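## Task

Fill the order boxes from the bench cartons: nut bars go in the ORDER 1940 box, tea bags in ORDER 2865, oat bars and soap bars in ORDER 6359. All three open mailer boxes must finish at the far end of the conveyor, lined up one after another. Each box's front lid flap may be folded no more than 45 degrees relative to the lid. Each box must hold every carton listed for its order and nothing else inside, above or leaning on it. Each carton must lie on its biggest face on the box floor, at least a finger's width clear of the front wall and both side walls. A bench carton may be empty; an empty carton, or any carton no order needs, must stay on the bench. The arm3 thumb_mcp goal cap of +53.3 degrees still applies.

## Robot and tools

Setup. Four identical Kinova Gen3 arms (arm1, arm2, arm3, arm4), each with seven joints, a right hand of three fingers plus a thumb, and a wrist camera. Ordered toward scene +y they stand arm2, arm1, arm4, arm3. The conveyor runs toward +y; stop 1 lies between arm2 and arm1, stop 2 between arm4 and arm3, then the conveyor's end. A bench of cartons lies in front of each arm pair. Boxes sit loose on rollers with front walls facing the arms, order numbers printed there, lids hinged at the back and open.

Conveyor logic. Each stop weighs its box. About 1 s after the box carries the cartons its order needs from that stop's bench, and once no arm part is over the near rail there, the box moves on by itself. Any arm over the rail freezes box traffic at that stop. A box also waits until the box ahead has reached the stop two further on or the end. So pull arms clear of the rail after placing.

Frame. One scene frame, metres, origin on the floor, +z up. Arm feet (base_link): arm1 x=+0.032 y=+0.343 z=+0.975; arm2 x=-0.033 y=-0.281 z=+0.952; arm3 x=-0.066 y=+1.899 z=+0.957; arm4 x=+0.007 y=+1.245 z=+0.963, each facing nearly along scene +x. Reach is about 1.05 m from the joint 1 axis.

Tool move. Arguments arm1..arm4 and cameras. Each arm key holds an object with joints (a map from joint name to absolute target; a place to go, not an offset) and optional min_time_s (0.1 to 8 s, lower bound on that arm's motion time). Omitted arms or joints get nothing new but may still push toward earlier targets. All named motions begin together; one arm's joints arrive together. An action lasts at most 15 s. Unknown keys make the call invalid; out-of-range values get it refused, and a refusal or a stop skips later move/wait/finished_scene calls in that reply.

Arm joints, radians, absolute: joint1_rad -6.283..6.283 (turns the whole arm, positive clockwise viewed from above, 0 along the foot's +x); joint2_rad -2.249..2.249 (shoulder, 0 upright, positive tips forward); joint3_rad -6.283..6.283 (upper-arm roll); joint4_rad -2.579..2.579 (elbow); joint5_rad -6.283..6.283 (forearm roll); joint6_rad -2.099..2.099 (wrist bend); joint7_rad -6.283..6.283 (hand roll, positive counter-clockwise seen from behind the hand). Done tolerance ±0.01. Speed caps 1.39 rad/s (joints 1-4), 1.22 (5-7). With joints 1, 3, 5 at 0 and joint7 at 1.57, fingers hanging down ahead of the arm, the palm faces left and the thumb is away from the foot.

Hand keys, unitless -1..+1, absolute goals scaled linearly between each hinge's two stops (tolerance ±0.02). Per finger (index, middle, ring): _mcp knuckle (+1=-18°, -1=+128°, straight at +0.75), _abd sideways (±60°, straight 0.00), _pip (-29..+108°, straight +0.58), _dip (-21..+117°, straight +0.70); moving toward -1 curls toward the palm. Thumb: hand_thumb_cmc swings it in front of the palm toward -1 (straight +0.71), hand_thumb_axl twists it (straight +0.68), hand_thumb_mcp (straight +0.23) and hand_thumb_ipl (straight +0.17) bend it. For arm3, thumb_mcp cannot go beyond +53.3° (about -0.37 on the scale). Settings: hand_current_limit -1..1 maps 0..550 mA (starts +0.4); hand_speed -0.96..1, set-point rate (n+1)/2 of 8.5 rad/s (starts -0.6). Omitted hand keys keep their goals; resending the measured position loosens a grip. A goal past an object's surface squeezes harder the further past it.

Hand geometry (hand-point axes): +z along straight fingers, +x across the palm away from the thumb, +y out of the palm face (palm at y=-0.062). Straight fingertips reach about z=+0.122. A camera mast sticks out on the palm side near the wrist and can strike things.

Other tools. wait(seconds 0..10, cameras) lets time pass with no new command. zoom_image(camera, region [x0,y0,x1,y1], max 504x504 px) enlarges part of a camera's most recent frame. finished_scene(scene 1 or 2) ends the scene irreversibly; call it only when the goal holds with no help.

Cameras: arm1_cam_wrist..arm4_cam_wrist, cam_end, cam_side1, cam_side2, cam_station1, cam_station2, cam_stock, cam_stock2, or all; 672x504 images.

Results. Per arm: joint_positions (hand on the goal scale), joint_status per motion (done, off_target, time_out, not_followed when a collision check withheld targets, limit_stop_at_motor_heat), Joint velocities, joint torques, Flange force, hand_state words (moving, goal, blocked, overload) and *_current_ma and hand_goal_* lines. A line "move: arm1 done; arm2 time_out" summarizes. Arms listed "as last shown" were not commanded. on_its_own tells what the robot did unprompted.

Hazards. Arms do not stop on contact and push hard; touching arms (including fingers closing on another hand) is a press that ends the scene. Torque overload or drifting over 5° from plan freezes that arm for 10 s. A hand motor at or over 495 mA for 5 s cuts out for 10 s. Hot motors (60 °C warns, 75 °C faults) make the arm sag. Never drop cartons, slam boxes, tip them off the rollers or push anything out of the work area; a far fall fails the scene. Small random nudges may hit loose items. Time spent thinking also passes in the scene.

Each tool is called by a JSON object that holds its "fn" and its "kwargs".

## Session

{"fn": "move", "kwargs": {"cameras": ["all"]}}

Scene clock: 0.00 s.
Joint torques (N m): no reading
Motor temperatures (°C): arm1=[27 27 27 29 35 32 34] | arm2=[29 30 26 28 37 34 37] | arm3=[27 36 27 29 35 38 35] | arm4=[30 26 26 27 37 35 36]
Flange force (N): no reading
Joint velocities: within noise
arm1.joint_positions: joint1_rad=+0.250 joint2_rad=-0.396 joint3_rad=-0.118 joint4_rad=+1.446 joint5_rad=-0.022 joint6_rad=+2.006 joint7_rad=+1.783 hand_index_mcp=+0.753 hand_index_abd=+0.000 hand_index_pip=+0.577 hand_index_dip=+0.696 hand_middle_mcp=+0.753 hand_middle_abd=+0.000 hand_middle_pip=+0.577 hand_middle_dip=+0.696 hand_ring_mcp=+0.753 hand_ring_abd=+0.000 hand_ring_pip=+0.577 hand_ring_dip=+0.696 hand_thumb_cmc=+0.714 hand_thumb_axl=+0.677 hand_thumb_mcp=+0.226 hand_thumb_ipl=+0.168 hand_current_limit=+0.400 hand_speed=-0.600
arm1.joint_status: not commanded
arm1.hand_state: goal,goal,goal,goal,goal,goal,goal,goal,goal,goal,goal,goal,goal,goal,goal,goal
arm1.index_mcp_current_ma: 0
arm1.index_abd_current_ma: 0
arm1.index_pip_current_ma: 0
arm1.index_dip_current_ma: 0
arm1.middle_mcp_current_ma: 0
arm1.middle_abd_current_ma: 0
arm1.middle_pip_current_ma: 0
arm1.middle_dip_current_ma: 0
arm1.ring_mcp_current_ma: 0
arm1.ring_abd_current_ma: 0
arm1.ring_pip_current_ma: 0
arm1.ring_dip_current_ma: 0
arm1.thumb_cmc_current_ma: 0
arm1.thumb_axl_current_ma: 0
arm1.thumb_mcp_current_ma: 0
arm1.thumb_ipl_current_ma: 0
arm1.hand_goal_index_mcp: 0.754
arm1.hand_goal_index_abd: 0.000
arm1.hand_goal_index_pip: 0.576
arm1.hand_goal_index_dip: 0.696
arm1.hand_goal_middle_mcp: 0.754
arm1.hand_goal_middle_abd: 0.000
arm1.hand_goal_middle_pip: 0.576
arm1.hand_goal_middle_dip: 0.696
arm1.hand_goal_ring_mcp: 0.754
arm1.hand_goal_ring_abd: 0.000
arm1.hand_goal_ring_pip: 0.576
arm1.hand_goal_ring_dip: 0.696
arm1.hand_goal_thumb_cmc: 0.714
arm1.hand_goal_thumb_axl: 0.678
arm1.hand_goal_thumb_mcp: 0.226
arm1.hand_goal_thumb_ipl: 0.168
arm1.hand: x=+0.1789 y=+0.4106 z=+1.5010 quat_wxyz=(+0.036, -0.071, +0.997, -0.018) (m; scene frame)
arm2.joint_positions: joint1_rad=-0.700 joint2_rad=-0.381 joint3_rad=-0.100 joint4_rad=+1.427 joint5_rad=-0.012 joint6_rad=+1.938 joint7_rad=+1.841 hand_index_mcp=+0.753 hand_index_abd=+0.000 hand_index_pip=+0.577 hand_index_dip=+0.696 hand_middle_mcp=+0.753 hand_middle_abd=+0.000 hand_middle_pip=+0.577 hand_middle_dip=+0.696 hand_ring_mcp=+0.753 hand_ring_abd=+0.000 hand_ring_pip=+0.577 hand_ring_dip=+0.696 hand_thumb_cmc=+0.714 hand_thumb_axl=+0.677 hand_thumb_mcp=+0.226 hand_thumb_ipl=+0.168 hand_current_limit=+0.400 hand_speed=-0.600
arm2.joint_status: not commanded
arm2.hand_state: goal,goal,goal,goal,goal,goal,goal,goal,goal,goal,goal,goal,goal,goal,goal,goal
arm2.index_mcp_current_ma: 0
arm2.index_abd_current_ma: 0
arm2.index_pip_current_ma: 0
arm2.index_dip_current_ma: 0
arm2.middle_mcp_current_ma: 0
arm2.middle_abd_current_ma: 0
arm2.middle_pip_current_ma: 0
arm2.middle_dip_current_ma: 0
arm2.ring_mcp_current_ma: 0
arm2.ring_abd_current_ma: 0
arm2.ring_pip_current_ma: 0
arm2.ring_dip_current_ma: 0
arm2.thumb_cmc_current_ma: 0
arm2.thumb_axl_current_ma: 0
arm2.thumb_mcp_current_ma: 0
arm2.thumb_ipl_current_ma: 0
arm2.hand_goal_index_mcp: 0.754
arm2.hand_goal_index_abd: 0.000
arm2.hand_goal_index_pip: 0.576
arm2.hand_goal_index_dip: 0.696
arm2.hand_goal_middle_mcp: 0.754
arm2.hand_goal_middle_abd: 0.000
arm2.hand_goal_middle_pip: 0.576
arm2.hand_goal_middle_dip: 0.696
arm2.hand_goal_ring_mcp: 0.754
arm2.hand_goal_ring_abd: 0.000
arm2.hand_goal_ring_pip: 0.576
arm2.hand_goal_ring_dip: 0.696
arm2.hand_goal_thumb_cmc: 0.714
arm2.hand_goal_thumb_axl: 0.678
arm2.hand_goal_thumb_mcp: 0.226
arm2.hand_goal_thumb_ipl: 0.168
arm2.hand: x=+0.0398 y=-0.1241 z=+1.4861 quat_wxyz=(+0.080, -0.478, +0.874, +0.012) (m; scene frame)
arm3.joint_positions: joint1_rad=-0.730 joint2_rad=-0.462 joint3_rad=-0.118 joint4_rad=+1.449 joint5_rad=-0.052 joint6_rad=+1.973 joint7_rad=+1.825 hand_index_mcp=+0.753 hand_index_abd=+0.000 hand_index_pip=+0.577 hand_index_dip=+0.696 hand_middle_mcp=+0.753 hand_middle_abd=+0.000 hand_middle_pip=+0.577 hand_middle_dip=+0.696 hand_ring_mcp=+0.753 hand_ring_abd=+0.000 hand_ring_pip=+0.577 hand_ring_dip=+0.696 hand_thumb_cmc=+0.714 hand_thumb_axl=+0.677 hand_thumb_mcp=+0.226 hand_thumb_ipl=+0.168 hand_current_limit=+0.400 hand_speed=-0.600
arm3.joint_status: not commanded
arm3.hand_state: goal,goal,goal,goal,goal,goal,goal,goal,goal,goal,goal,goal,goal,goal,goal,goal
arm3.index_mcp_current_ma: 0
arm3.index_abd_current_ma: 0
arm3.index_pip_current_ma: 0
arm3.index_dip_current_ma: 0
arm3.middle_mcp_current_ma: 0
arm3.middle_abd_current_ma: 0
arm3.middle_pip_current_ma: 0
arm3.middle_dip_current_ma: 0
arm3.ring_mcp_current_ma: 0
arm3.ring_abd_current_ma: 0
arm3.ring_pip_current_ma: 0
arm3.ring_dip_current_ma: 0
arm3.thumb_cmc_current_ma: 0
arm3.thumb_axl_current_ma: 0
arm3.thumb_mcp_current_ma: 0
arm3.thumb_ipl_current_ma: 0
arm3.hand_goal_index_mcp: 0.754
arm3.hand_goal_index_abd: 0.000
arm3.hand_goal_index_pip: 0.576
arm3.hand_goal_index_dip: 0.696
arm3.hand_goal_middle_mcp: 0.754
arm3.hand_goal_middle_abd: 0.000
arm3.hand_goal_middle_pip: 0.576
arm3.hand_goal_middle_dip: 0.696
arm3.hand_goal_ring_mcp: 0.754
arm3.hand_goal_ring_abd: 0.000
arm3.hand_goal_ring_pip: 0.576
arm3.hand_goal_ring_dip: 0.696
arm3.hand_goal_thumb_cmc: 0.714
arm3.hand_goal_thumb_axl: 0.678
arm3.hand_goal_thumb_mcp: 0.226
arm3.hand_goal_thumb_ipl: 0.168
arm3.hand: x=-0.0339 y=+2.0484 z=+1.4951 quat_wxyz=(+0.088, -0.489, +0.867, +0.022) (m; scene frame)
arm4.joint_positions: joint1_rad=+0.148 joint2_rad=-0.496 joint3_rad=-0.122 joint4_rad=+1.434 joint5_rad=+0.010 joint6_rad=+2.067 joint7_rad=+1.781 hand_index_mcp=+0.753 hand_index_abd=+0.000 hand_index_pip=+0.577 hand_index_dip=+0.696 hand_middle_mcp=+0.753 hand_middle_abd=+0.000 hand_middle_pip=+0.577 hand_middle_dip=+0.696 hand_ring_mcp=+0.753 hand_ring_abd=+0.000 hand_ring_pip=+0.577 hand_ring_dip=+0.696 hand_thumb_cmc=+0.714 hand_thumb_axl=+0.677 hand_thumb_mcp=+0.226 hand_thumb_ipl=+0.168 hand_current_limit=+0.400 hand_speed=-0.600
arm4.joint_status: not commanded
arm4.hand_state: goal,goal,goal,goal,goal,goal,goal,goal,goal,goal,goal,goal,goal,goal,goal,goal
arm4.index_mcp_current_ma: 0
arm4.index_abd_current_ma: 0
arm4.index_pip_current_ma: 0
arm4.index_dip_current_ma: 0
arm4.middle_mcp_current_ma: 0
arm4.middle_abd_current_ma: 0
arm4.middle_pip_current_ma: 0
arm4.middle_dip_current_ma: 0
arm4.ring_mcp_current_ma: 0
arm4.ring_abd_current_ma: 0
arm4.ring_pip_current_ma: 0
arm4.ring_dip_current_ma: 0
arm4.thumb_cmc_current_ma: 0
arm4.thumb_axl_current_ma: 0
arm4.thumb_mcp_current_ma: 0
arm4.thumb_ipl_current_ma: 0
arm4.hand_goal_index_mcp: 0.754
arm4.hand_goal_index_abd: 0.000
arm4.hand_goal_index_pip: 0.576
arm4.hand_goal_index_dip: 0.696
arm4.hand_goal_middle_mcp: 0.754
arm4.hand_goal_middle_abd: 0.000
arm4.hand_goal_middle_pip: 0.576
arm4.hand_goal_middle_dip: 0.696
arm4.hand_goal_ring_mcp: 0.754
arm4.hand_goal_ring_abd: 0.000
arm4.hand_goal_ring_pip: 0.576
arm4.hand_goal_ring_dip: 0.696
arm4.hand_goal_thumb_cmc: 0.714
arm4.hand_goal_thumb_axl: 0.678
arm4.hand_goal_thumb_mcp: 0.226
arm4.hand_goal_thumb_ipl: 0.168
arm4.hand: x=+0.0959 y=+1.3365 z=+1.4992 quat_wxyz=(+0.066, -0.158, +0.984, -0.042) (m; scene frame)
pictures: arm1_cam_wrist, arm2_cam_wrist, arm3_cam_wrist, arm4_cam_wrist, cam_end, cam_side1, cam_side2, cam_station1, cam_station2, cam_stock, cam_stock2
camera_calibration:
arm1_cam_wrist: T_world_to_cam=[[0.697926, 0.716144, -0.00616813, -0.370909], [0.43093, -0.413058, 0.802298, -1.1626], [0.572013, -0.562602, -0.596891, 1.14308], [0, 0, 0, 1]] pos_world=[0.10601, 0.428503, 1.61276]
arm2_cam_wrist: T_world_to_cam=[[-0.106208, 0.991873, 0.0700604, 0.0599719], [0.604015, 0.00838615, 0.796929, -1.25041], [0.789865, 0.126958, -0.599996, 1.00286], [0, 0, 0, 1]] pos_world=[-0.0304917, -0.17632, 1.594]
arm3_cam_wrist: T_world_to_cam=[[-0.152539, 0.985163, 0.0786482, -2.10115], [0.529382, 0.014248, 0.848264, -1.32996], [0.834558, 0.171028, -0.523701, 0.577341], [0, 0, 0, 1]] pos_world=[-0.0982722, 1.99018, 1.59577]
arm4_cam_wrist: T_world_to_cam=[[0.5408, 0.841091, -0.0100775, -1.12153], [0.46727, -0.290438, 0.835047, -0.956058], [0.699424, -0.456303, -0.550086, 1.49155], [0, 0, 0, 1]] pos_world=[0.010036, 1.34623, 1.60753]

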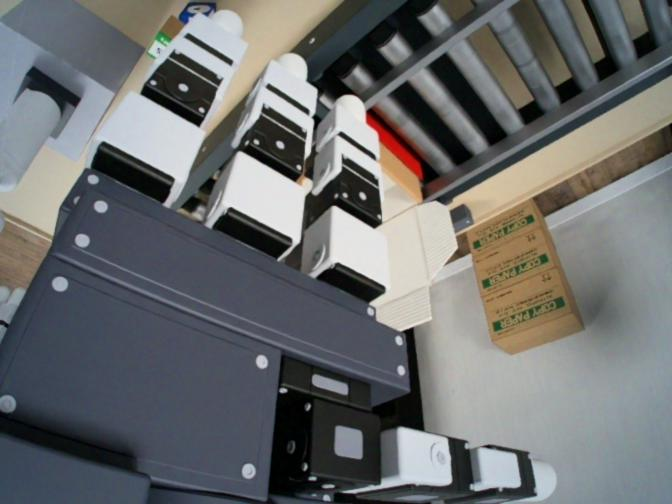

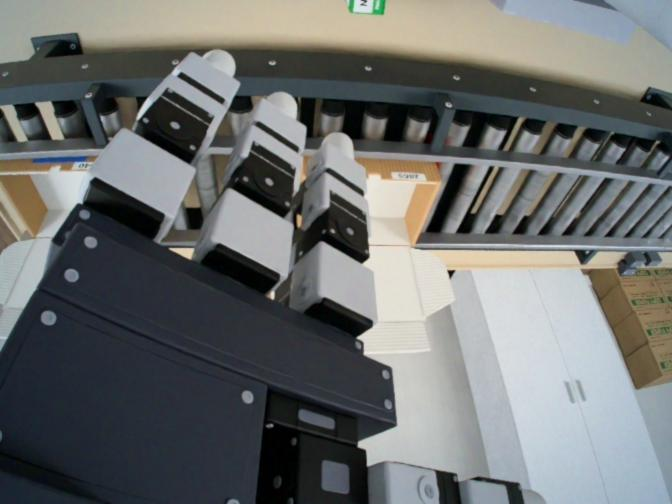

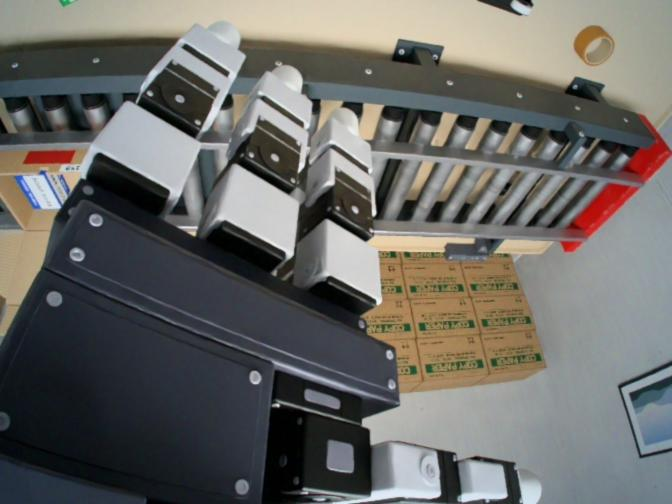

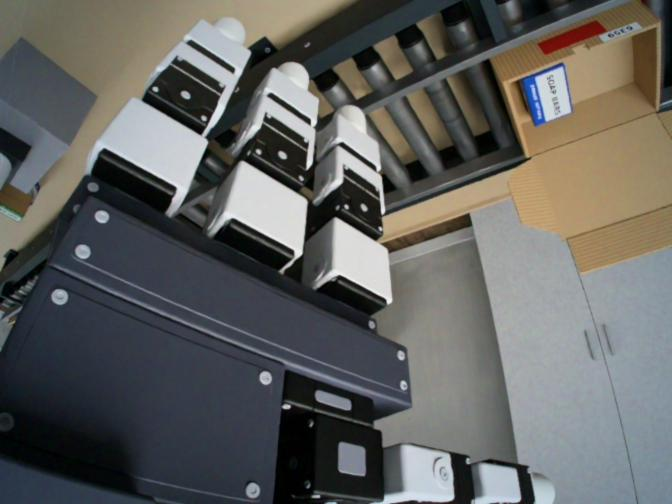

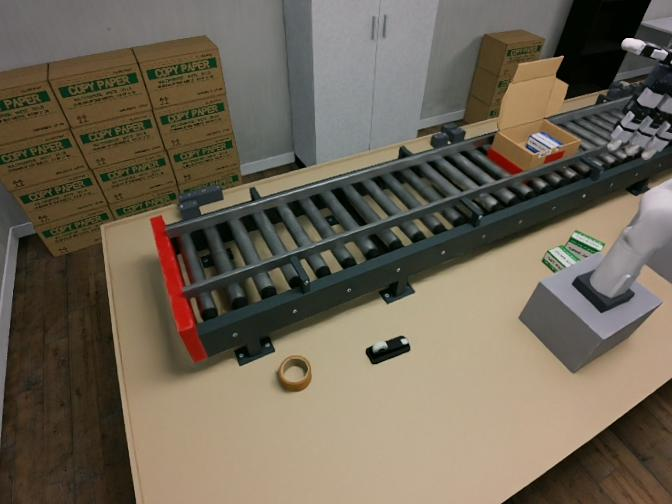

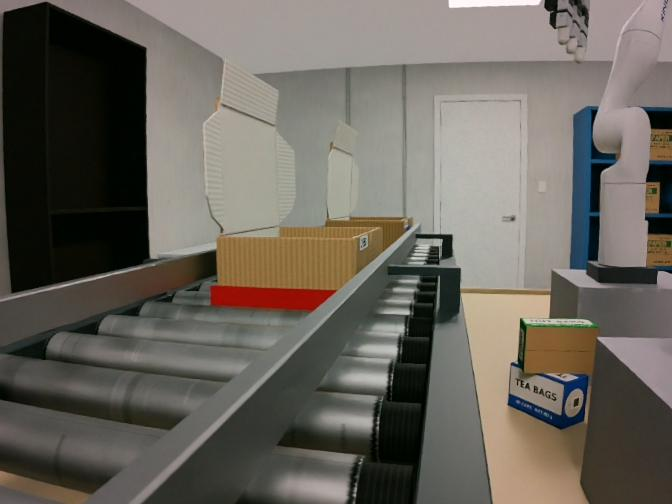

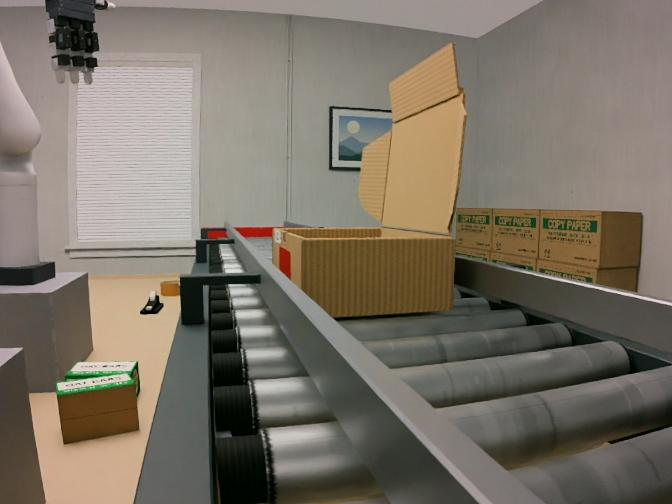

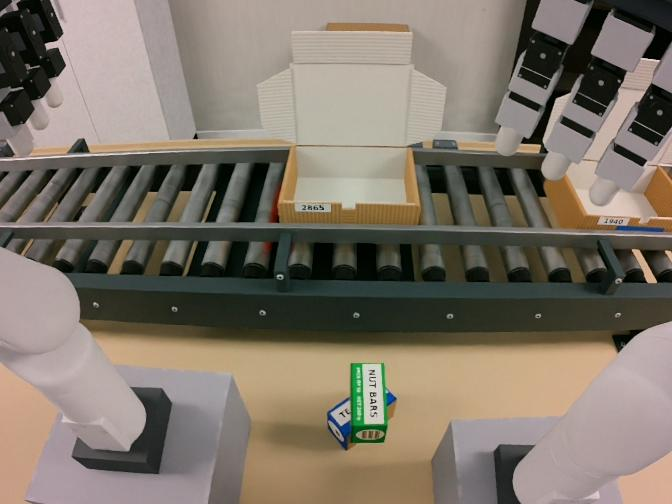

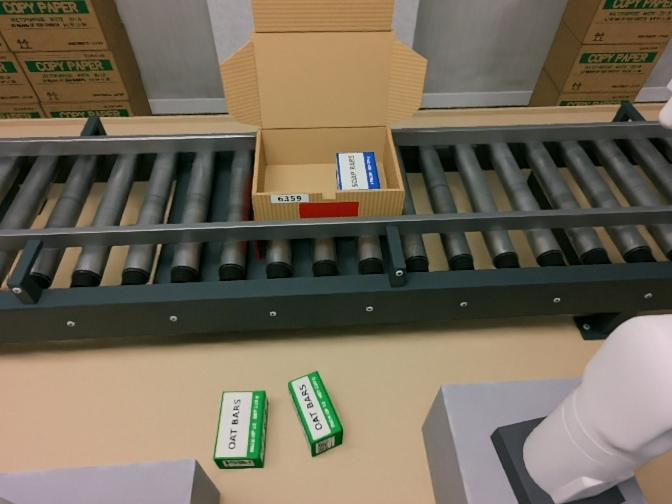

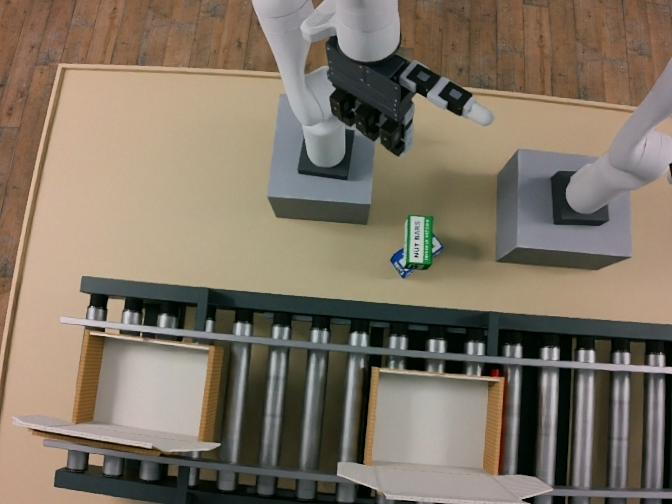

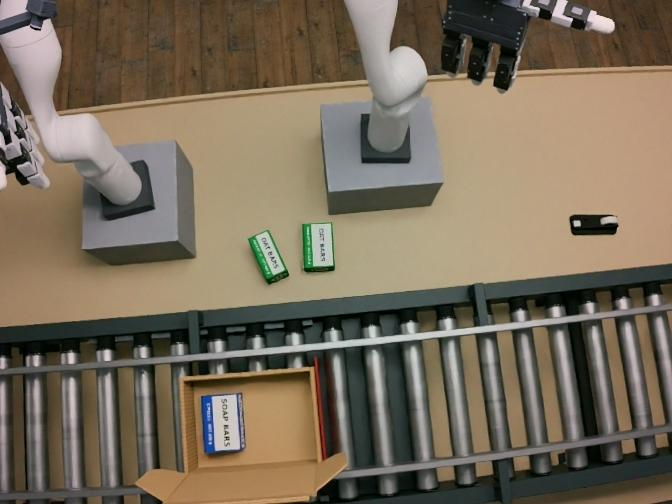

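{"fn": "zoom_image", "kwargs": {"camera": "cam_station1", "region": [290, 330, 440, 470]}}

{"fn": "zoom_image", "kwargs": {"camera": "cam_side1", "region": [480, 290, 640, 450]}}

{"fn": "zoom_image", "kwargs": {"camera": "cam_stock", "region": [350, 190, 480, 300]}}

{"fn": "zoom_image", "kwargs": {"camera": "cam_station2", "region": [190, 350, 370, 490]}}

{"fn": "zoom_image", "kwargs": {"camera": "cam_side2", "region": [30, 340, 170, 460]}}

{"fn": "zoom_image", "kwargs": {"camera": "cam_stock2", "region": [220, 200, 360, 300]}}

{"fn": "zoom_image", "kwargs": {"camera": "cam_stock2", "region": [130, 340, 360, 504]}}

{"fn": "zoom_image", "kwargs": {"camera": "cam_station2", "region": [230, 110, 430, 230]}}

Scaled by 3.360.

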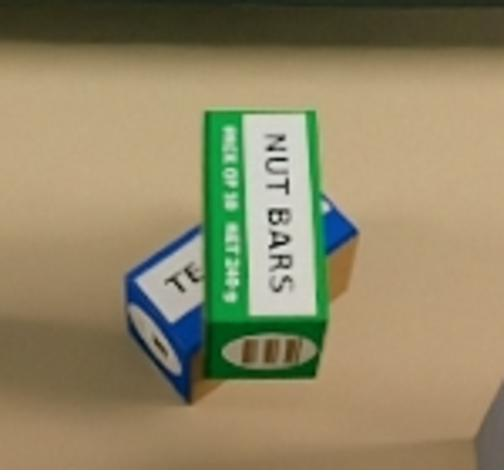

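Scaled by 3.150.

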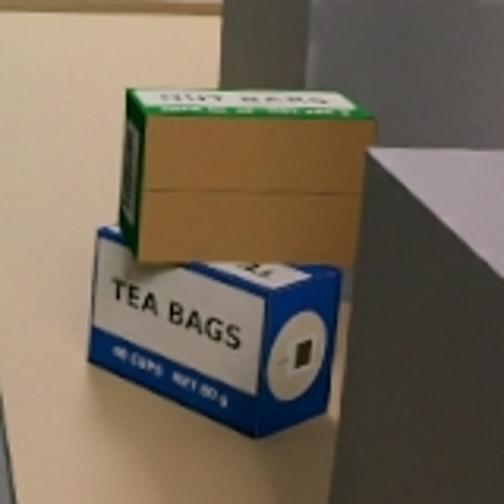

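Scaled by 3.877.

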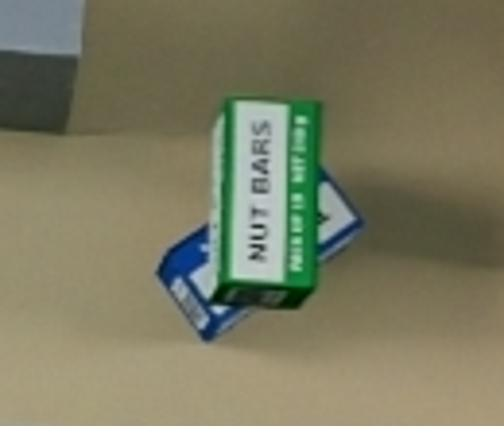

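Scaled by 2.800.

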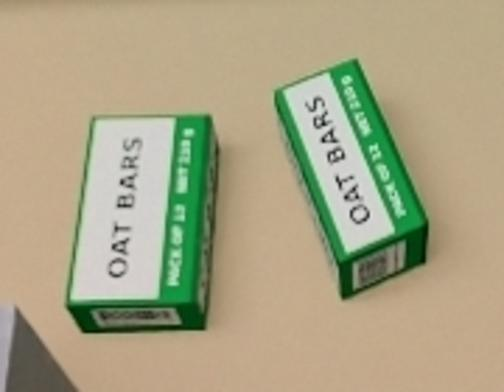

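Scaled by 3.600.

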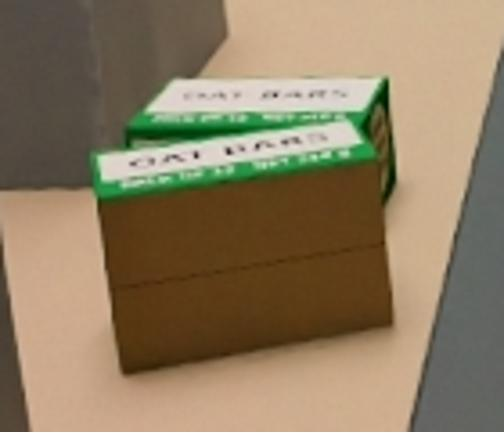

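Scaled by 3.600.

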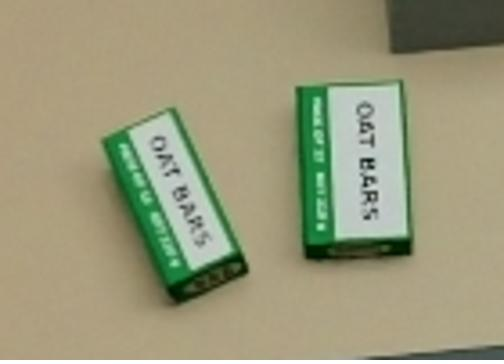

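Scaled by 2.191.

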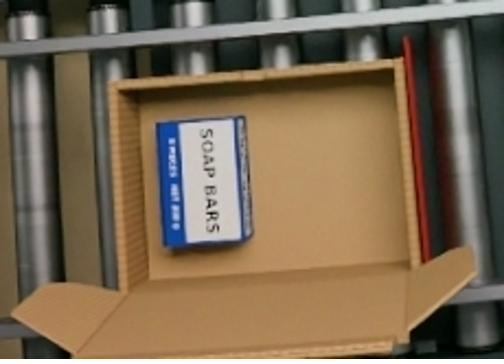

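Scaled by 2.520.

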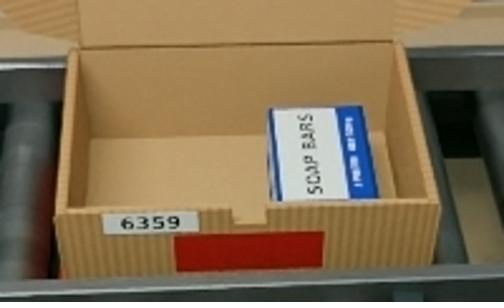

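{"fn": "move", "kwargs": {"arm1": {"joints":{"joint1_rad":0.73896,"joint2_rad":0.34191,"joint3_rad":0,"joint4_rad":2.40777,"joint5_rad":2.05318,"joint6_rad":0.82118,"joint7_rad":0.40144,"hand_index_mcp":0.5,"hand_index_dip":-0.029,"hand_middle_mcp":0.5,"hand_middle_dip":-0.029,"hand_ring_mcp":0.5,"hand_ring_dip":-0.029,"hand_thumb_cmc":-0.686,"hand_thumb_mcp":0.112,"hand_current_limit":0.6},"min_time_s":3}, "arm2": {"joints":{"joint1_rad":1.2},"min_time_s":3}, "arm3": {"joints":{"joint1_rad":0.422,"joint2_rad":0.297,"joint3_rad":0,"joint4_rad":2.356,"joint5_rad":1.841,"joint6_rad":0.835,"joint7_rad":0.55,"hand_index_mcp":0.3,"hand_index_dip":-0.029,"hand_middle_mcp":0.3,"hand_middle_dip":-0.029,"hand_ring_mcp":0.45,"hand_ring_dip":-0.029,"hand_thumb_cmc":-0.686,"hand_thumb_mcp":0.112,"hand_current_limit":0.6},"min_time_s":3}, "cameras": ["cam_station1","cam_station2","cam_side1","cam_stock","cam_stock2"]}}

Scene clock: 712.43 s.
Joint torques (N m): arm1=[1.48 -12.17 0.36 -4.09 0.46 2.58 -0.03] | arm2=[1.57 -1.96 0.35 -5.94 -0.18 -0.34 -0.16] | arm3=[-0.55 -9.86 -0.2 -5.64 0.9 2.16 0.12] | arm4=[-1.09 3.83 0.39 -7.38 0.22 -0.56 0.01]
Motor temperatures (°C): arm1=[27 26 27 30 35 32 34] | arm2=[29 28 25 28 36 33 37] | arm3=[27 35 27 29 34 37 35] | arm4=[30 26 25 27 37 34 35]
Flange force (N): arm1=[-4.3 -0.1 0.8] | arm2=[-5.0 -2.1 -7.7] | arm3=[4.0 -2.9 -1.2] | arm4=[3.5 2.6 2.6]
move: arm1 done; arm2 done; arm3 done
Joint velocities: within noise
arm1.joint_positions: joint1_rad=+0.739 joint2_rad=+0.342 joint3_rad=+0.000 joint4_rad=+2.408 joint5_rad=+2.053 joint6_rad=+0.821 joint7_rad=+0.401 hand_index_mcp=+0.494 hand_index_abd=+0.000 hand_index_pip=+0.577 hand_index_dip=-0.025 hand_middle_mcp=+0.494 hand_middle_abd=+0.000 hand_middle_pip=+0.577 hand_middle_dip=-0.025 hand_ring_mcp=+0.495 hand_ring_abd=+0.000 hand_ring_pip=+0.577 hand_ring_dip=-0.025 hand_thumb_cmc=-0.684 hand_thumb_axl=+0.677 hand_thumb_mcp=+0.110 hand_thumb_ipl=+0.168 hand_current_limit=+0.600 hand_speed=-0.600
arm1.joint_status: all done
arm1.hand_state: goal,goal,goal,goal,goal,goal,goal,goal,goal,goal,goal,goal,goal,goal,goal,goal
arm1.index_mcp_current_ma: -10
arm1.index_abd_current_ma: 0
arm1.index_pip_current_ma: 1
arm1.index_dip_current_ma: 5
arm1.middle_mcp_current_ma: -11
arm1.middle_abd_current_ma: 0
arm1.middle_pip_current_ma: 1
arm1.middle_dip_current_ma: 4
arm1.ring_mcp_current_ma: -9
arm1.ring_abd_current_ma: 0
arm1.ring_pip_current_ma: 1
arm1.ring_dip_current_ma: 3
arm1.thumb_cmc_current_ma: 3
arm1.thumb_axl_current_ma: -1
arm1.thumb_mcp_current_ma: -3
arm1.thumb_ipl_current_ma: 0
arm1.hand_goal_index_mcp: 0.500
arm1.hand_goal_index_abd: 0.000
arm1.hand_goal_index_pip: 0.576
arm1.hand_goal_index_dip: -0.028
arm1.hand_goal_middle_mcp: 0.500
arm1.hand_goal_middle_abd: 0.000
arm1.hand_goal_middle_pip: 0.576
arm1.hand_goal_middle_dip: -0.028
arm1.hand_goal_ring_mcp: 0.500
arm1.hand_goal_ring_abd: 0.000
arm1.hand_goal_ring_pip: 0.576
arm1.hand_goal_ring_dip: -0.028
arm1.hand_goal_thumb_cmc: -0.686
arm1.hand_goal_thumb_axl: 0.678
arm1.hand_goal_thumb_mcp: 0.112
arm1.hand_goal_thumb_ipl: 0.168
arm1.hand: x=+0.2524 y=-0.0583 z=+1.1394 quat_wxyz=(+0.009, -0.020, +0.866, -0.499) (m; scene frame)
arm2.joint_positions: joint1_rad=+1.200 joint2_rad=-0.381 joint3_rad=-0.100 joint4_rad=+1.427 joint5_rad=-0.012 joint6_rad=+1.938 joint7_rad=+1.841 hand_index_mcp=+0.753 hand_index_abd=+0.000 hand_index_pip=+0.577 hand_index_dip=+0.696 hand_middle_mcp=+0.753 hand_middle_abd=+0.000 hand_middle_pip=+0.577 hand_middle_dip=+0.696 hand_ring_mcp=+0.753 hand_ring_abd=+0.000 hand_ring_pip=+0.577 hand_ring_dip=+0.696 hand_thumb_cmc=+0.714 hand_thumb_axl=+0.677 hand_thumb_mcp=+0.224 hand_thumb_ipl=+0.168 hand_current_limit=+0.400 hand_speed=-0.600
arm2.joint_status: all done
arm2.hand_state: goal,goal,goal,goal,goal,goal,goal,goal,goal,goal,goal,goal,goal,goal,goal,goal
arm2.index_mcp_current_ma: 0
arm2.index_abd_current_ma: 0
arm2.index_pip_current_ma: 0
arm2.index_dip_current_ma: 0
arm2.middle_mcp_current_ma: 0
arm2.middle_abd_current_ma: 0
arm2.middle_pip_current_ma: 0
arm2.middle_dip_current_ma: 0
arm2.ring_mcp_current_ma: 0
arm2.ring_abd_current_ma: 0
arm2.ring_pip_current_ma: 0
arm2.ring_dip_current_ma: 0
arm2.thumb_cmc_current_ma: 0
arm2.thumb_axl_current_ma: 0
arm2.thumb_mcp_current_ma: 0
arm2.thumb_ipl_current_ma: 0
arm2.hand_goal_index_mcp: 0.754
arm2.hand_goal_index_abd: 0.000
arm2.hand_goal_index_pip: 0.576
arm2.hand_goal_index_dip: 0.696
arm2.hand_goal_middle_mcp: 0.754
arm2.hand_goal_middle_abd: 0.000
arm2.hand_goal_middle_pip: 0.576
arm2.hand_goal_middle_dip: 0.696
arm2.hand_goal_ring_mcp: 0.754
arm2.hand_goal_ring_abd: 0.000
arm2.hand_goal_ring_pip: 0.576
arm2.hand_goal_ring_dip: 0.696
arm2.hand_goal_thumb_cmc: 0.714
arm2.hand_goal_thumb_axl: 0.678
arm2.hand_goal_thumb_mcp: 0.226
arm2.hand_goal_thumb_ipl: 0.168
arm2.hand: x=+0.1015 y=-0.4070 z=+1.4821 quat_wxyz=(+0.045, +0.433, +0.899, -0.056) (m; scene frame)
arm3.joint_positions: joint1_rad=+0.422 joint2_rad=+0.297 joint3_rad=+0.000 joint4_rad=+2.356 joint5_rad=+1.841 joint6_rad=+0.835 joint7_rad=+0.550 hand_index_mcp=+0.297 hand_index_abd=+0.000 hand_index_pip=+0.577 hand_index_dip=-0.025 hand_middle_mcp=+0.297 hand_middle_abd=+0.000 hand_middle_pip=+0.577 hand_middle_dip=-0.025 hand_ring_mcp=+0.445 hand_ring_abd=+0.000 hand_ring_pip=+0.577 hand_ring_dip=-0.025 hand_thumb_cmc=-0.684 hand_thumb_axl=+0.677 hand_thumb_mcp=+0.110 hand_thumb_ipl=+0.168 hand_current_limit=+0.600 hand_speed=-0.600
arm3.joint_status: all done
arm3.hand_state: goal,goal,goal,goal,goal,goal,goal,goal,goal,goal,goal,goal,goal,goal,goal,goal
arm3.index_mcp_current_ma: -1
arm3.index_abd_current_ma: 0
arm3.index_pip_current_ma: 0
arm3.index_dip_current_ma: 1
arm3.middle_mcp_current_ma: -1
arm3.middle_abd_current_ma: 0
arm3.middle_pip_current_ma: 0
arm3.middle_dip_current_ma: 1
arm3.ring_mcp_current_ma: -2
arm3.ring_abd_current_ma: 0
arm3.ring_pip_current_ma: 0
arm3.ring_dip_current_ma: 1
arm3.thumb_cmc_current_ma: 0
arm3.thumb_axl_current_ma: 0
arm3.thumb_mcp_current_ma: -1
arm3.thumb_ipl_current_ma: 0
arm3.hand_goal_index_mcp: 0.300
arm3.hand_goal_index_abd: 0.000
arm3.hand_goal_index_pip: 0.576
arm3.hand_goal_index_dip: -0.028
arm3.hand_goal_middle_mcp: 0.300
arm3.hand_goal_middle_abd: 0.000
arm3.hand_goal_middle_pip: 0.576
arm3.hand_goal_middle_dip: -0.028
arm3.hand_goal_ring_mcp: 0.450
arm3.hand_goal_ring_abd: 0.000
arm3.hand_goal_ring_pip: 0.576
arm3.hand_goal_ring_dip: -0.028
arm3.hand_goal_thumb_cmc: -0.686
arm3.hand_goal_thumb_axl: 0.678
arm3.hand_goal_thumb_mcp: 0.112
arm3.hand_goal_thumb_ipl: 0.168
arm3.hand: x=+0.2002 y=+1.5281 z=+1.1398 quat_wxyz=(+0.022, -0.038, +0.867, -0.497) (m; scene frame)
arm4: as last shown
arm4.joint_positions: joint1_rad=+0.148 joint2_rad=-0.496 joint3_rad=-0.122 joint4_rad=+1.434 joint5_rad=+0.010 joint6_rad=+2.067 joint7_rad=+1.781 hand_index_mcp=+0.753 hand_index_abd=+0.000 hand_index_pip=+0.577 hand_index_dip=+0.696 hand_middle_mcp=+0.753 hand_middle_abd=+0.000 hand_middle_pip=+0.577 hand_middle_dip=+0.696 hand_ring_mcp=+0.753 hand_ring_abd=+0.000 hand_ring_pip=+0.577 hand_ring_dip=+0.696 hand_thumb_cmc=+0.714 hand_thumb_axl=+0.677 hand_thumb_mcp=+0.224 hand_thumb_ipl=+0.168 hand_current_limit=+0.400 hand_speed=-0.600
arm4.index_mcp_current_ma: -3
arm4.index_pip_current_ma: 2
arm4.middle_mcp_current_ma: -3
arm4.middle_pip_current_ma: 2
arm4.ring_mcp_current_ma: -3
arm4.ring_pip_current_ma: 2
arm4.thumb_cmc_current_ma: 1
arm4.thumb_axl_current_ma: -3
arm4.thumb_mcp_current_ma: -10
arm4.thumb_ipl_current_ma: -1
pictures: cam_side1, cam_station1, cam_station2, cam_stock, cam_stock2

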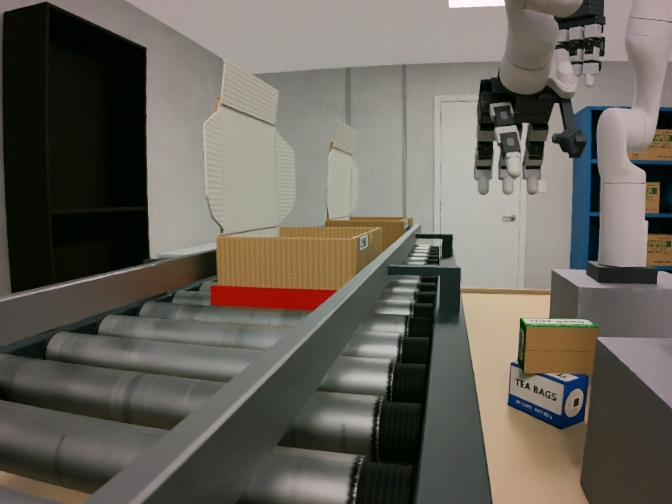

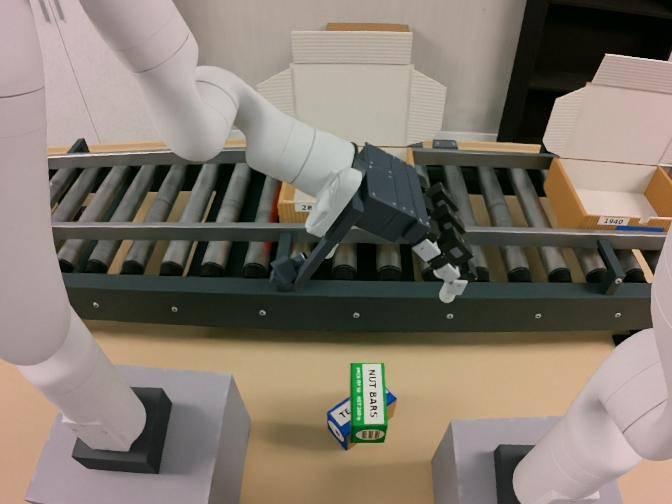

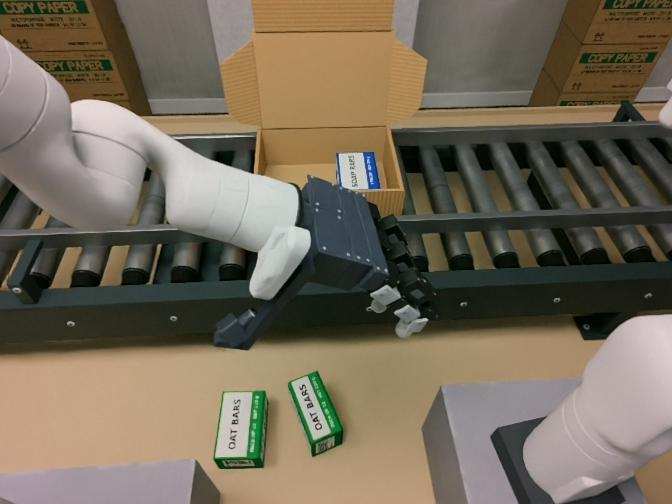

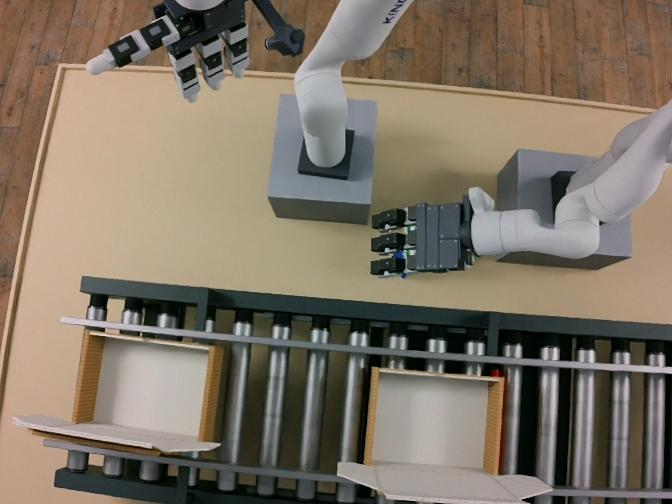

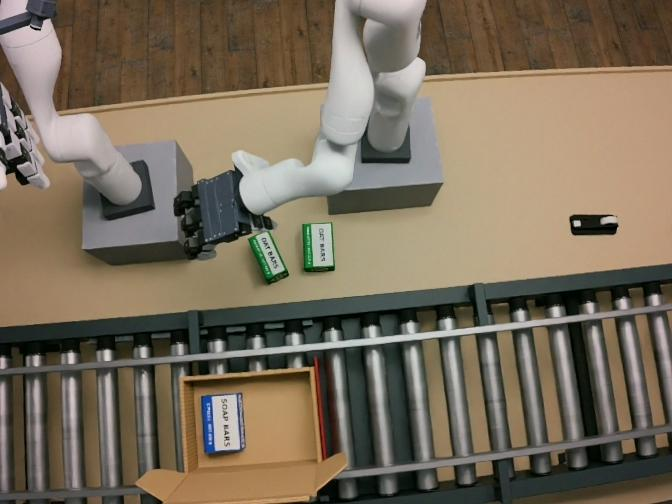

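{"fn": "move", "kwargs": {"arm1": {"joints":{"joint1_rad":1.02201,"joint2_rad":1.22824,"joint3_rad":0,"joint4_rad":2.56288,"joint5_rad":2.66041,"joint6_rad":1.61551,"joint7_rad":-0.32912},"min_time_s":3}, "arm3": {"joints":{"joint1_rad":-0.2037,"joint2_rad":1.35996,"joint3_rad":0,"joint4_rad":2.41676,"joint5_rad":1.7298,"joint6_rad":1.0221,"joint7_rad":-0.7428},"min_time_s":3}, "cameras": ["cam_station1","cam_station2","cam_side1","cam_side2","cam_stock","cam_stock2"]}}

Scene clock: 723.17 s.
Joint torques (N m): arm1=[1.47 -16.14 1.32 3.7 -1.07 2.6 -0.04] | arm2=[1.51 -1.87 0.27 -6.11 -0.19 -0.32 -0.2] | arm3=[-0.53 -12.15 1.68 5.11 -1.55 1.81 0] | arm4=[-1.11 3.82 0.41 -7.44 0.23 -0.55 0]
Motor temperatures (°C): arm1=[27 26 27 30 35 32 34] | arm2=[29 28 25 28 36 33 37] | arm3=[27 35 27 29 34 37 35] | arm4=[30 26 25 27 37 34 35]
Flange force (N): arm1=[-2.5 2.6 1.9] | arm2=[-4.5 -2.3 -6.8] | arm3=[-2.6 -6.3 0.1] | arm4=[3.5 2.7 2.9]
move: arm1 done; arm3 done
Joint velocities: within noise
arm1.joint_positions: joint1_rad=+1.022 joint2_rad=+1.228 joint3_rad=+0.000 joint4_rad=+2.563 joint5_rad=+2.660 joint6_rad=+1.615 joint7_rad=-0.329 hand_index_mcp=+0.494 hand_index_abd=+0.000 hand_index_pip=+0.577 hand_index_dip=-0.025 hand_middle_mcp=+0.494 hand_middle_abd=+0.000 hand_middle_pip=+0.577 hand_middle_dip=-0.025 hand_ring_mcp=+0.495 hand_ring_abd=+0.000 hand_ring_pip=+0.577 hand_ring_dip=-0.025 hand_thumb_cmc=-0.684 hand_thumb_axl=+0.677 hand_thumb_mcp=+0.110 hand_thumb_ipl=+0.168 hand_current_limit=+0.600 hand_speed=-0.600
arm1.joint_status: all done
arm1.hand_state: goal,goal,goal,goal,goal,goal,goal,goal,goal,goal,goal,goal,goal,goal,goal,goal
arm1.index_mcp_current_ma: -10
arm1.index_abd_current_ma: 0
arm1.index_pip_current_ma: 1
arm1.index_dip_current_ma: 5
arm1.middle_mcp_current_ma: -11
arm1.middle_abd_current_ma: 0
arm1.middle_pip_current_ma: 1
arm1.middle_dip_current_ma: 4
arm1.ring_mcp_current_ma: -9
arm1.ring_abd_current_ma: 0
arm1.ring_pip_current_ma: 1
arm1.ring_dip_current_ma: 3
arm1.thumb_cmc_current_ma: 3
arm1.thumb_axl_current_ma: -1
arm1.thumb_mcp_current_ma: -3
arm1.thumb_ipl_current_ma: 0
arm1.hand_goal_index_mcp: 0.500
arm1.hand_goal_index_abd: 0.000
arm1.hand_goal_index_pip: 0.576
arm1.hand_goal_index_dip: -0.028
arm1.hand_goal_middle_mcp: 0.500
arm1.hand_goal_middle_abd: 0.000
arm1.hand_goal_middle_pip: 0.576
arm1.hand_goal_middle_dip: -0.028
arm1.hand_goal_ring_mcp: 0.500
arm1.hand_goal_ring_abd: 0.000
arm1.hand_goal_ring_pip: 0.576
arm1.hand_goal_ring_dip: -0.028
arm1.hand_goal_thumb_cmc: -0.686
arm1.hand_goal_thumb_axl: 0.678
arm1.hand_goal_thumb_mcp: 0.112
arm1.hand_goal_thumb_ipl: 0.168
arm1.hand: x=+0.1613 y=-0.0577 z=+0.9248 quat_wxyz=(+0.009, -0.020, +0.866, -0.499) (m; scene frame)
arm2, arm4: as last shown
arm3.joint_positions: joint1_rad=-0.204 joint2_rad=+1.360 joint3_rad=+0.000 joint4_rad=+2.417 joint5_rad=+1.730 joint6_rad=+1.022 joint7_rad=-0.743 hand_index_mcp=+0.297 hand_index_abd=+0.000 hand_index_pip=+0.577 hand_index_dip=-0.025 hand_middle_mcp=+0.297 hand_middle_abd=+0.000 hand_middle_pip=+0.577 hand_middle_dip=-0.025 hand_ring_mcp=+0.445 hand_ring_abd=+0.000 hand_ring_pip=+0.577 hand_ring_dip=-0.025 hand_thumb_cmc=-0.684 hand_thumb_axl=+0.677 hand_thumb_mcp=+0.110 hand_thumb_ipl=+0.168 hand_current_limit=+0.600 hand_speed=-0.600
arm3.joint_status: all done
arm3.hand_state: goal,goal,goal,goal,goal,goal,goal,goal,goal,goal,goal,goal,goal,goal,goal,goal
arm3.index_mcp_current_ma: -1
arm3.index_abd_current_ma: 0
arm3.index_pip_current_ma: 0
arm3.index_dip_current_ma: 1
arm3.middle_mcp_current_ma: -1
arm3.middle_abd_current_ma: 0
arm3.middle_pip_current_ma: 0
arm3.middle_dip_current_ma: 1
arm3.ring_mcp_current_ma: -2
arm3.ring_abd_current_ma: 0
arm3.ring_pip_current_ma: 0
arm3.ring_dip_current_ma: 1
arm3.thumb_cmc_current_ma: 0
arm3.thumb_axl_current_ma: 0
arm3.thumb_mcp_current_ma: -1
arm3.thumb_ipl_current_ma: 0
arm3.hand_goal_index_mcp: 0.300
arm3.hand_goal_index_abd: 0.000
arm3.hand_goal_index_pip: 0.576
arm3.hand_goal_index_dip: -0.028
arm3.hand_goal_middle_mcp: 0.300
arm3.hand_goal_middle_abd: 0.000
arm3.hand_goal_middle_pip: 0.576
arm3.hand_goal_middle_dip: -0.028
arm3.hand_goal_ring_mcp: 0.450
arm3.hand_goal_ring_abd: 0.000
arm3.hand_goal_ring_pip: 0.576
arm3.hand_goal_ring_dip: -0.028
arm3.hand_goal_thumb_cmc: -0.686
arm3.hand_goal_thumb_axl: 0.678
arm3.hand_goal_thumb_mcp: 0.112
arm3.hand_goal_thumb_ipl: 0.168
arm3.hand: x=+0.1567 y=+1.6814 z=+0.8507 quat_wxyz=(-0.031, +0.052, +0.866, -0.496) (m; scene frame)
pictures: cam_side1, cam_side2, cam_station1, cam_station2, cam_stock, cam_stock2

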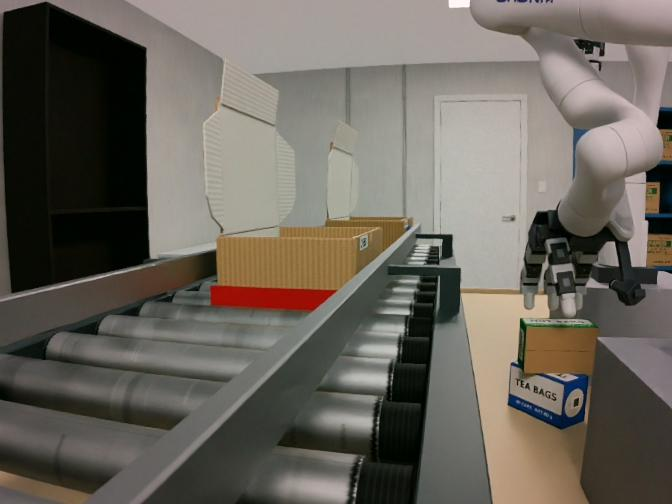

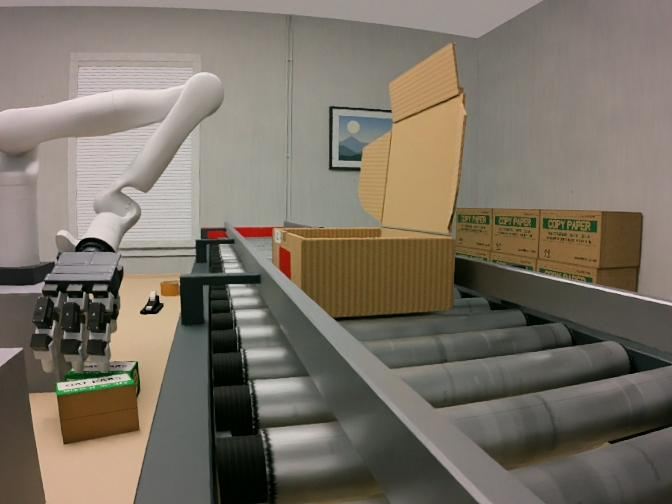

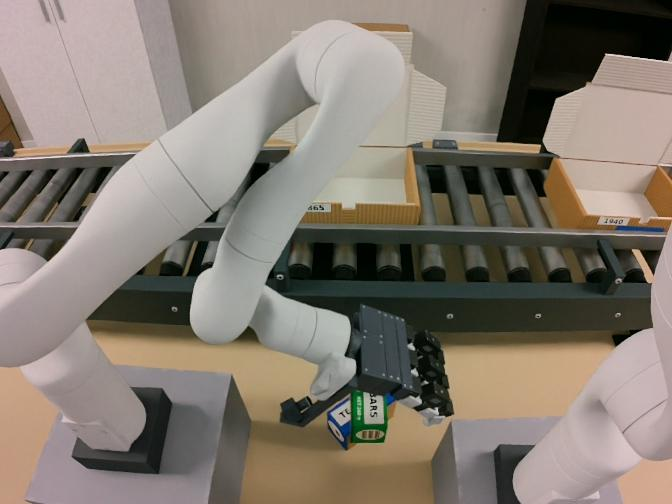

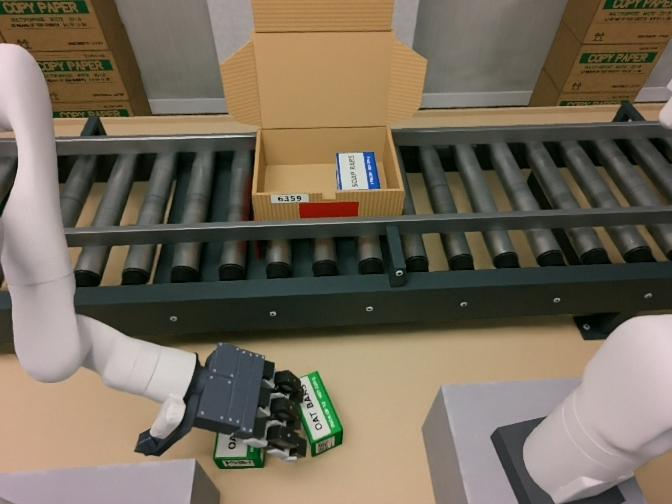

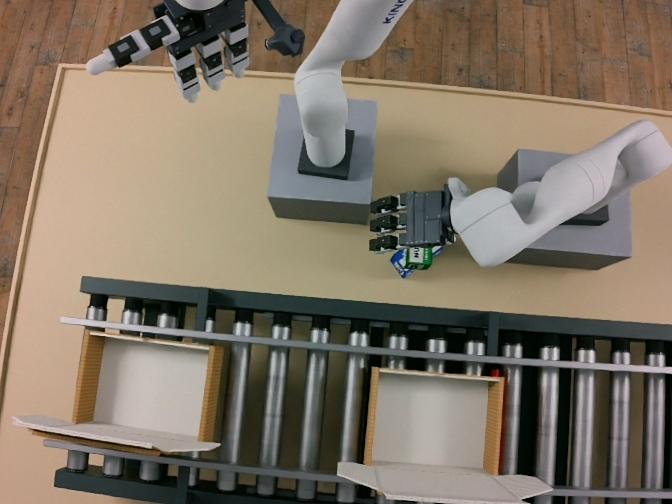

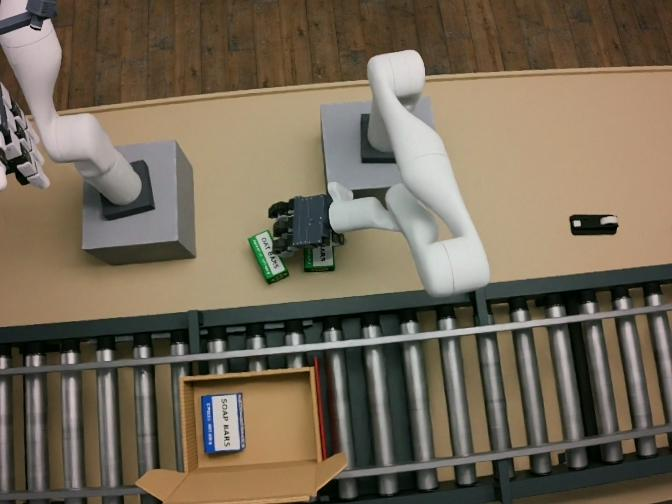

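{"fn": "zoom_image", "kwargs": {"camera": "cam_stock", "region": [350, 160, 490, 300]}}

{"fn": "zoom_image", "kwargs": {"camera": "cam_side1", "region": [490, 190, 650, 440]}}

{"fn": "zoom_image", "kwargs": {"camera": "cam_station1", "region": [270, 290, 470, 470]}}

{"fn": "zoom_image", "kwargs": {"camera": "cam_station2", "region": [120, 320, 370, 490]}}

{"fn": "zoom_image", "kwargs": {"camera": "cam_stock2", "region": [230, 170, 360, 300]}}

{"fn": "zoom_image", "kwargs": {"camera": "cam_side2", "region": [10, 220, 170, 460]}}

Scaled by 3.600.

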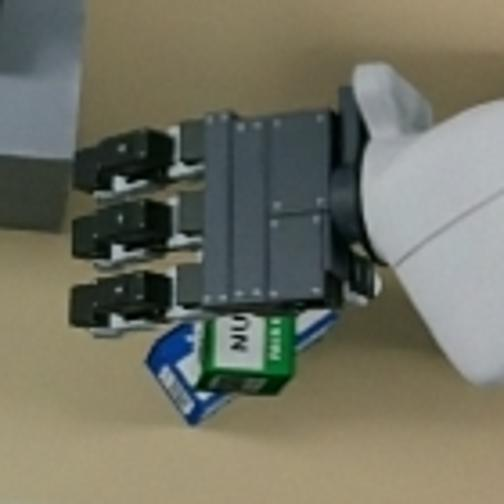

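Scaled by 2.016.

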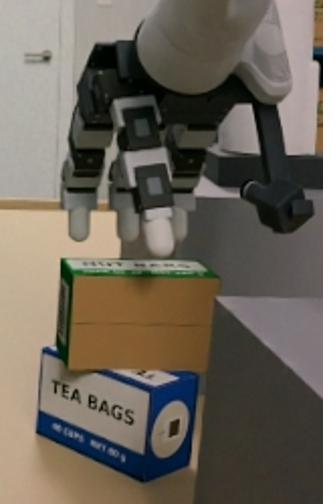

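Scaled by 2.520.

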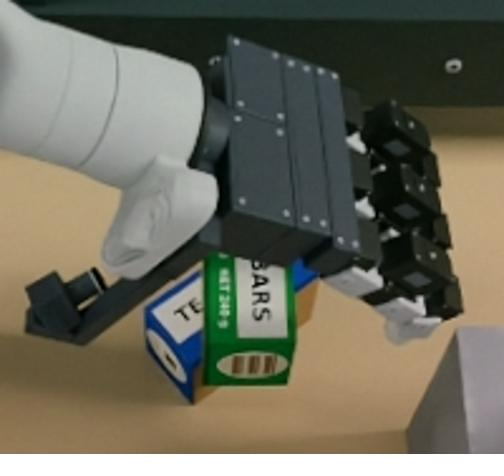

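Scaled by 2.016.

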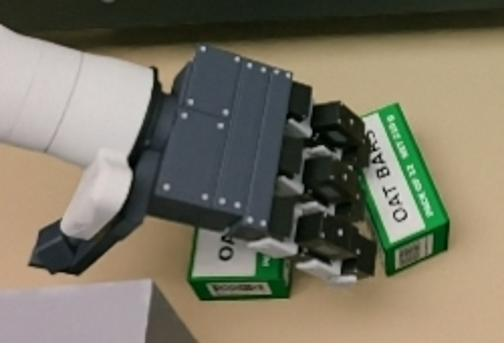

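Scaled by 3.877.

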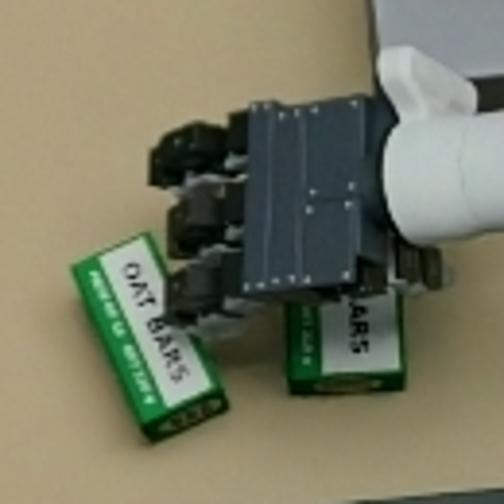

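Scaled by 2.100.

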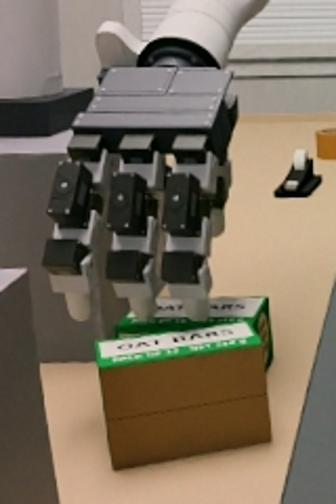

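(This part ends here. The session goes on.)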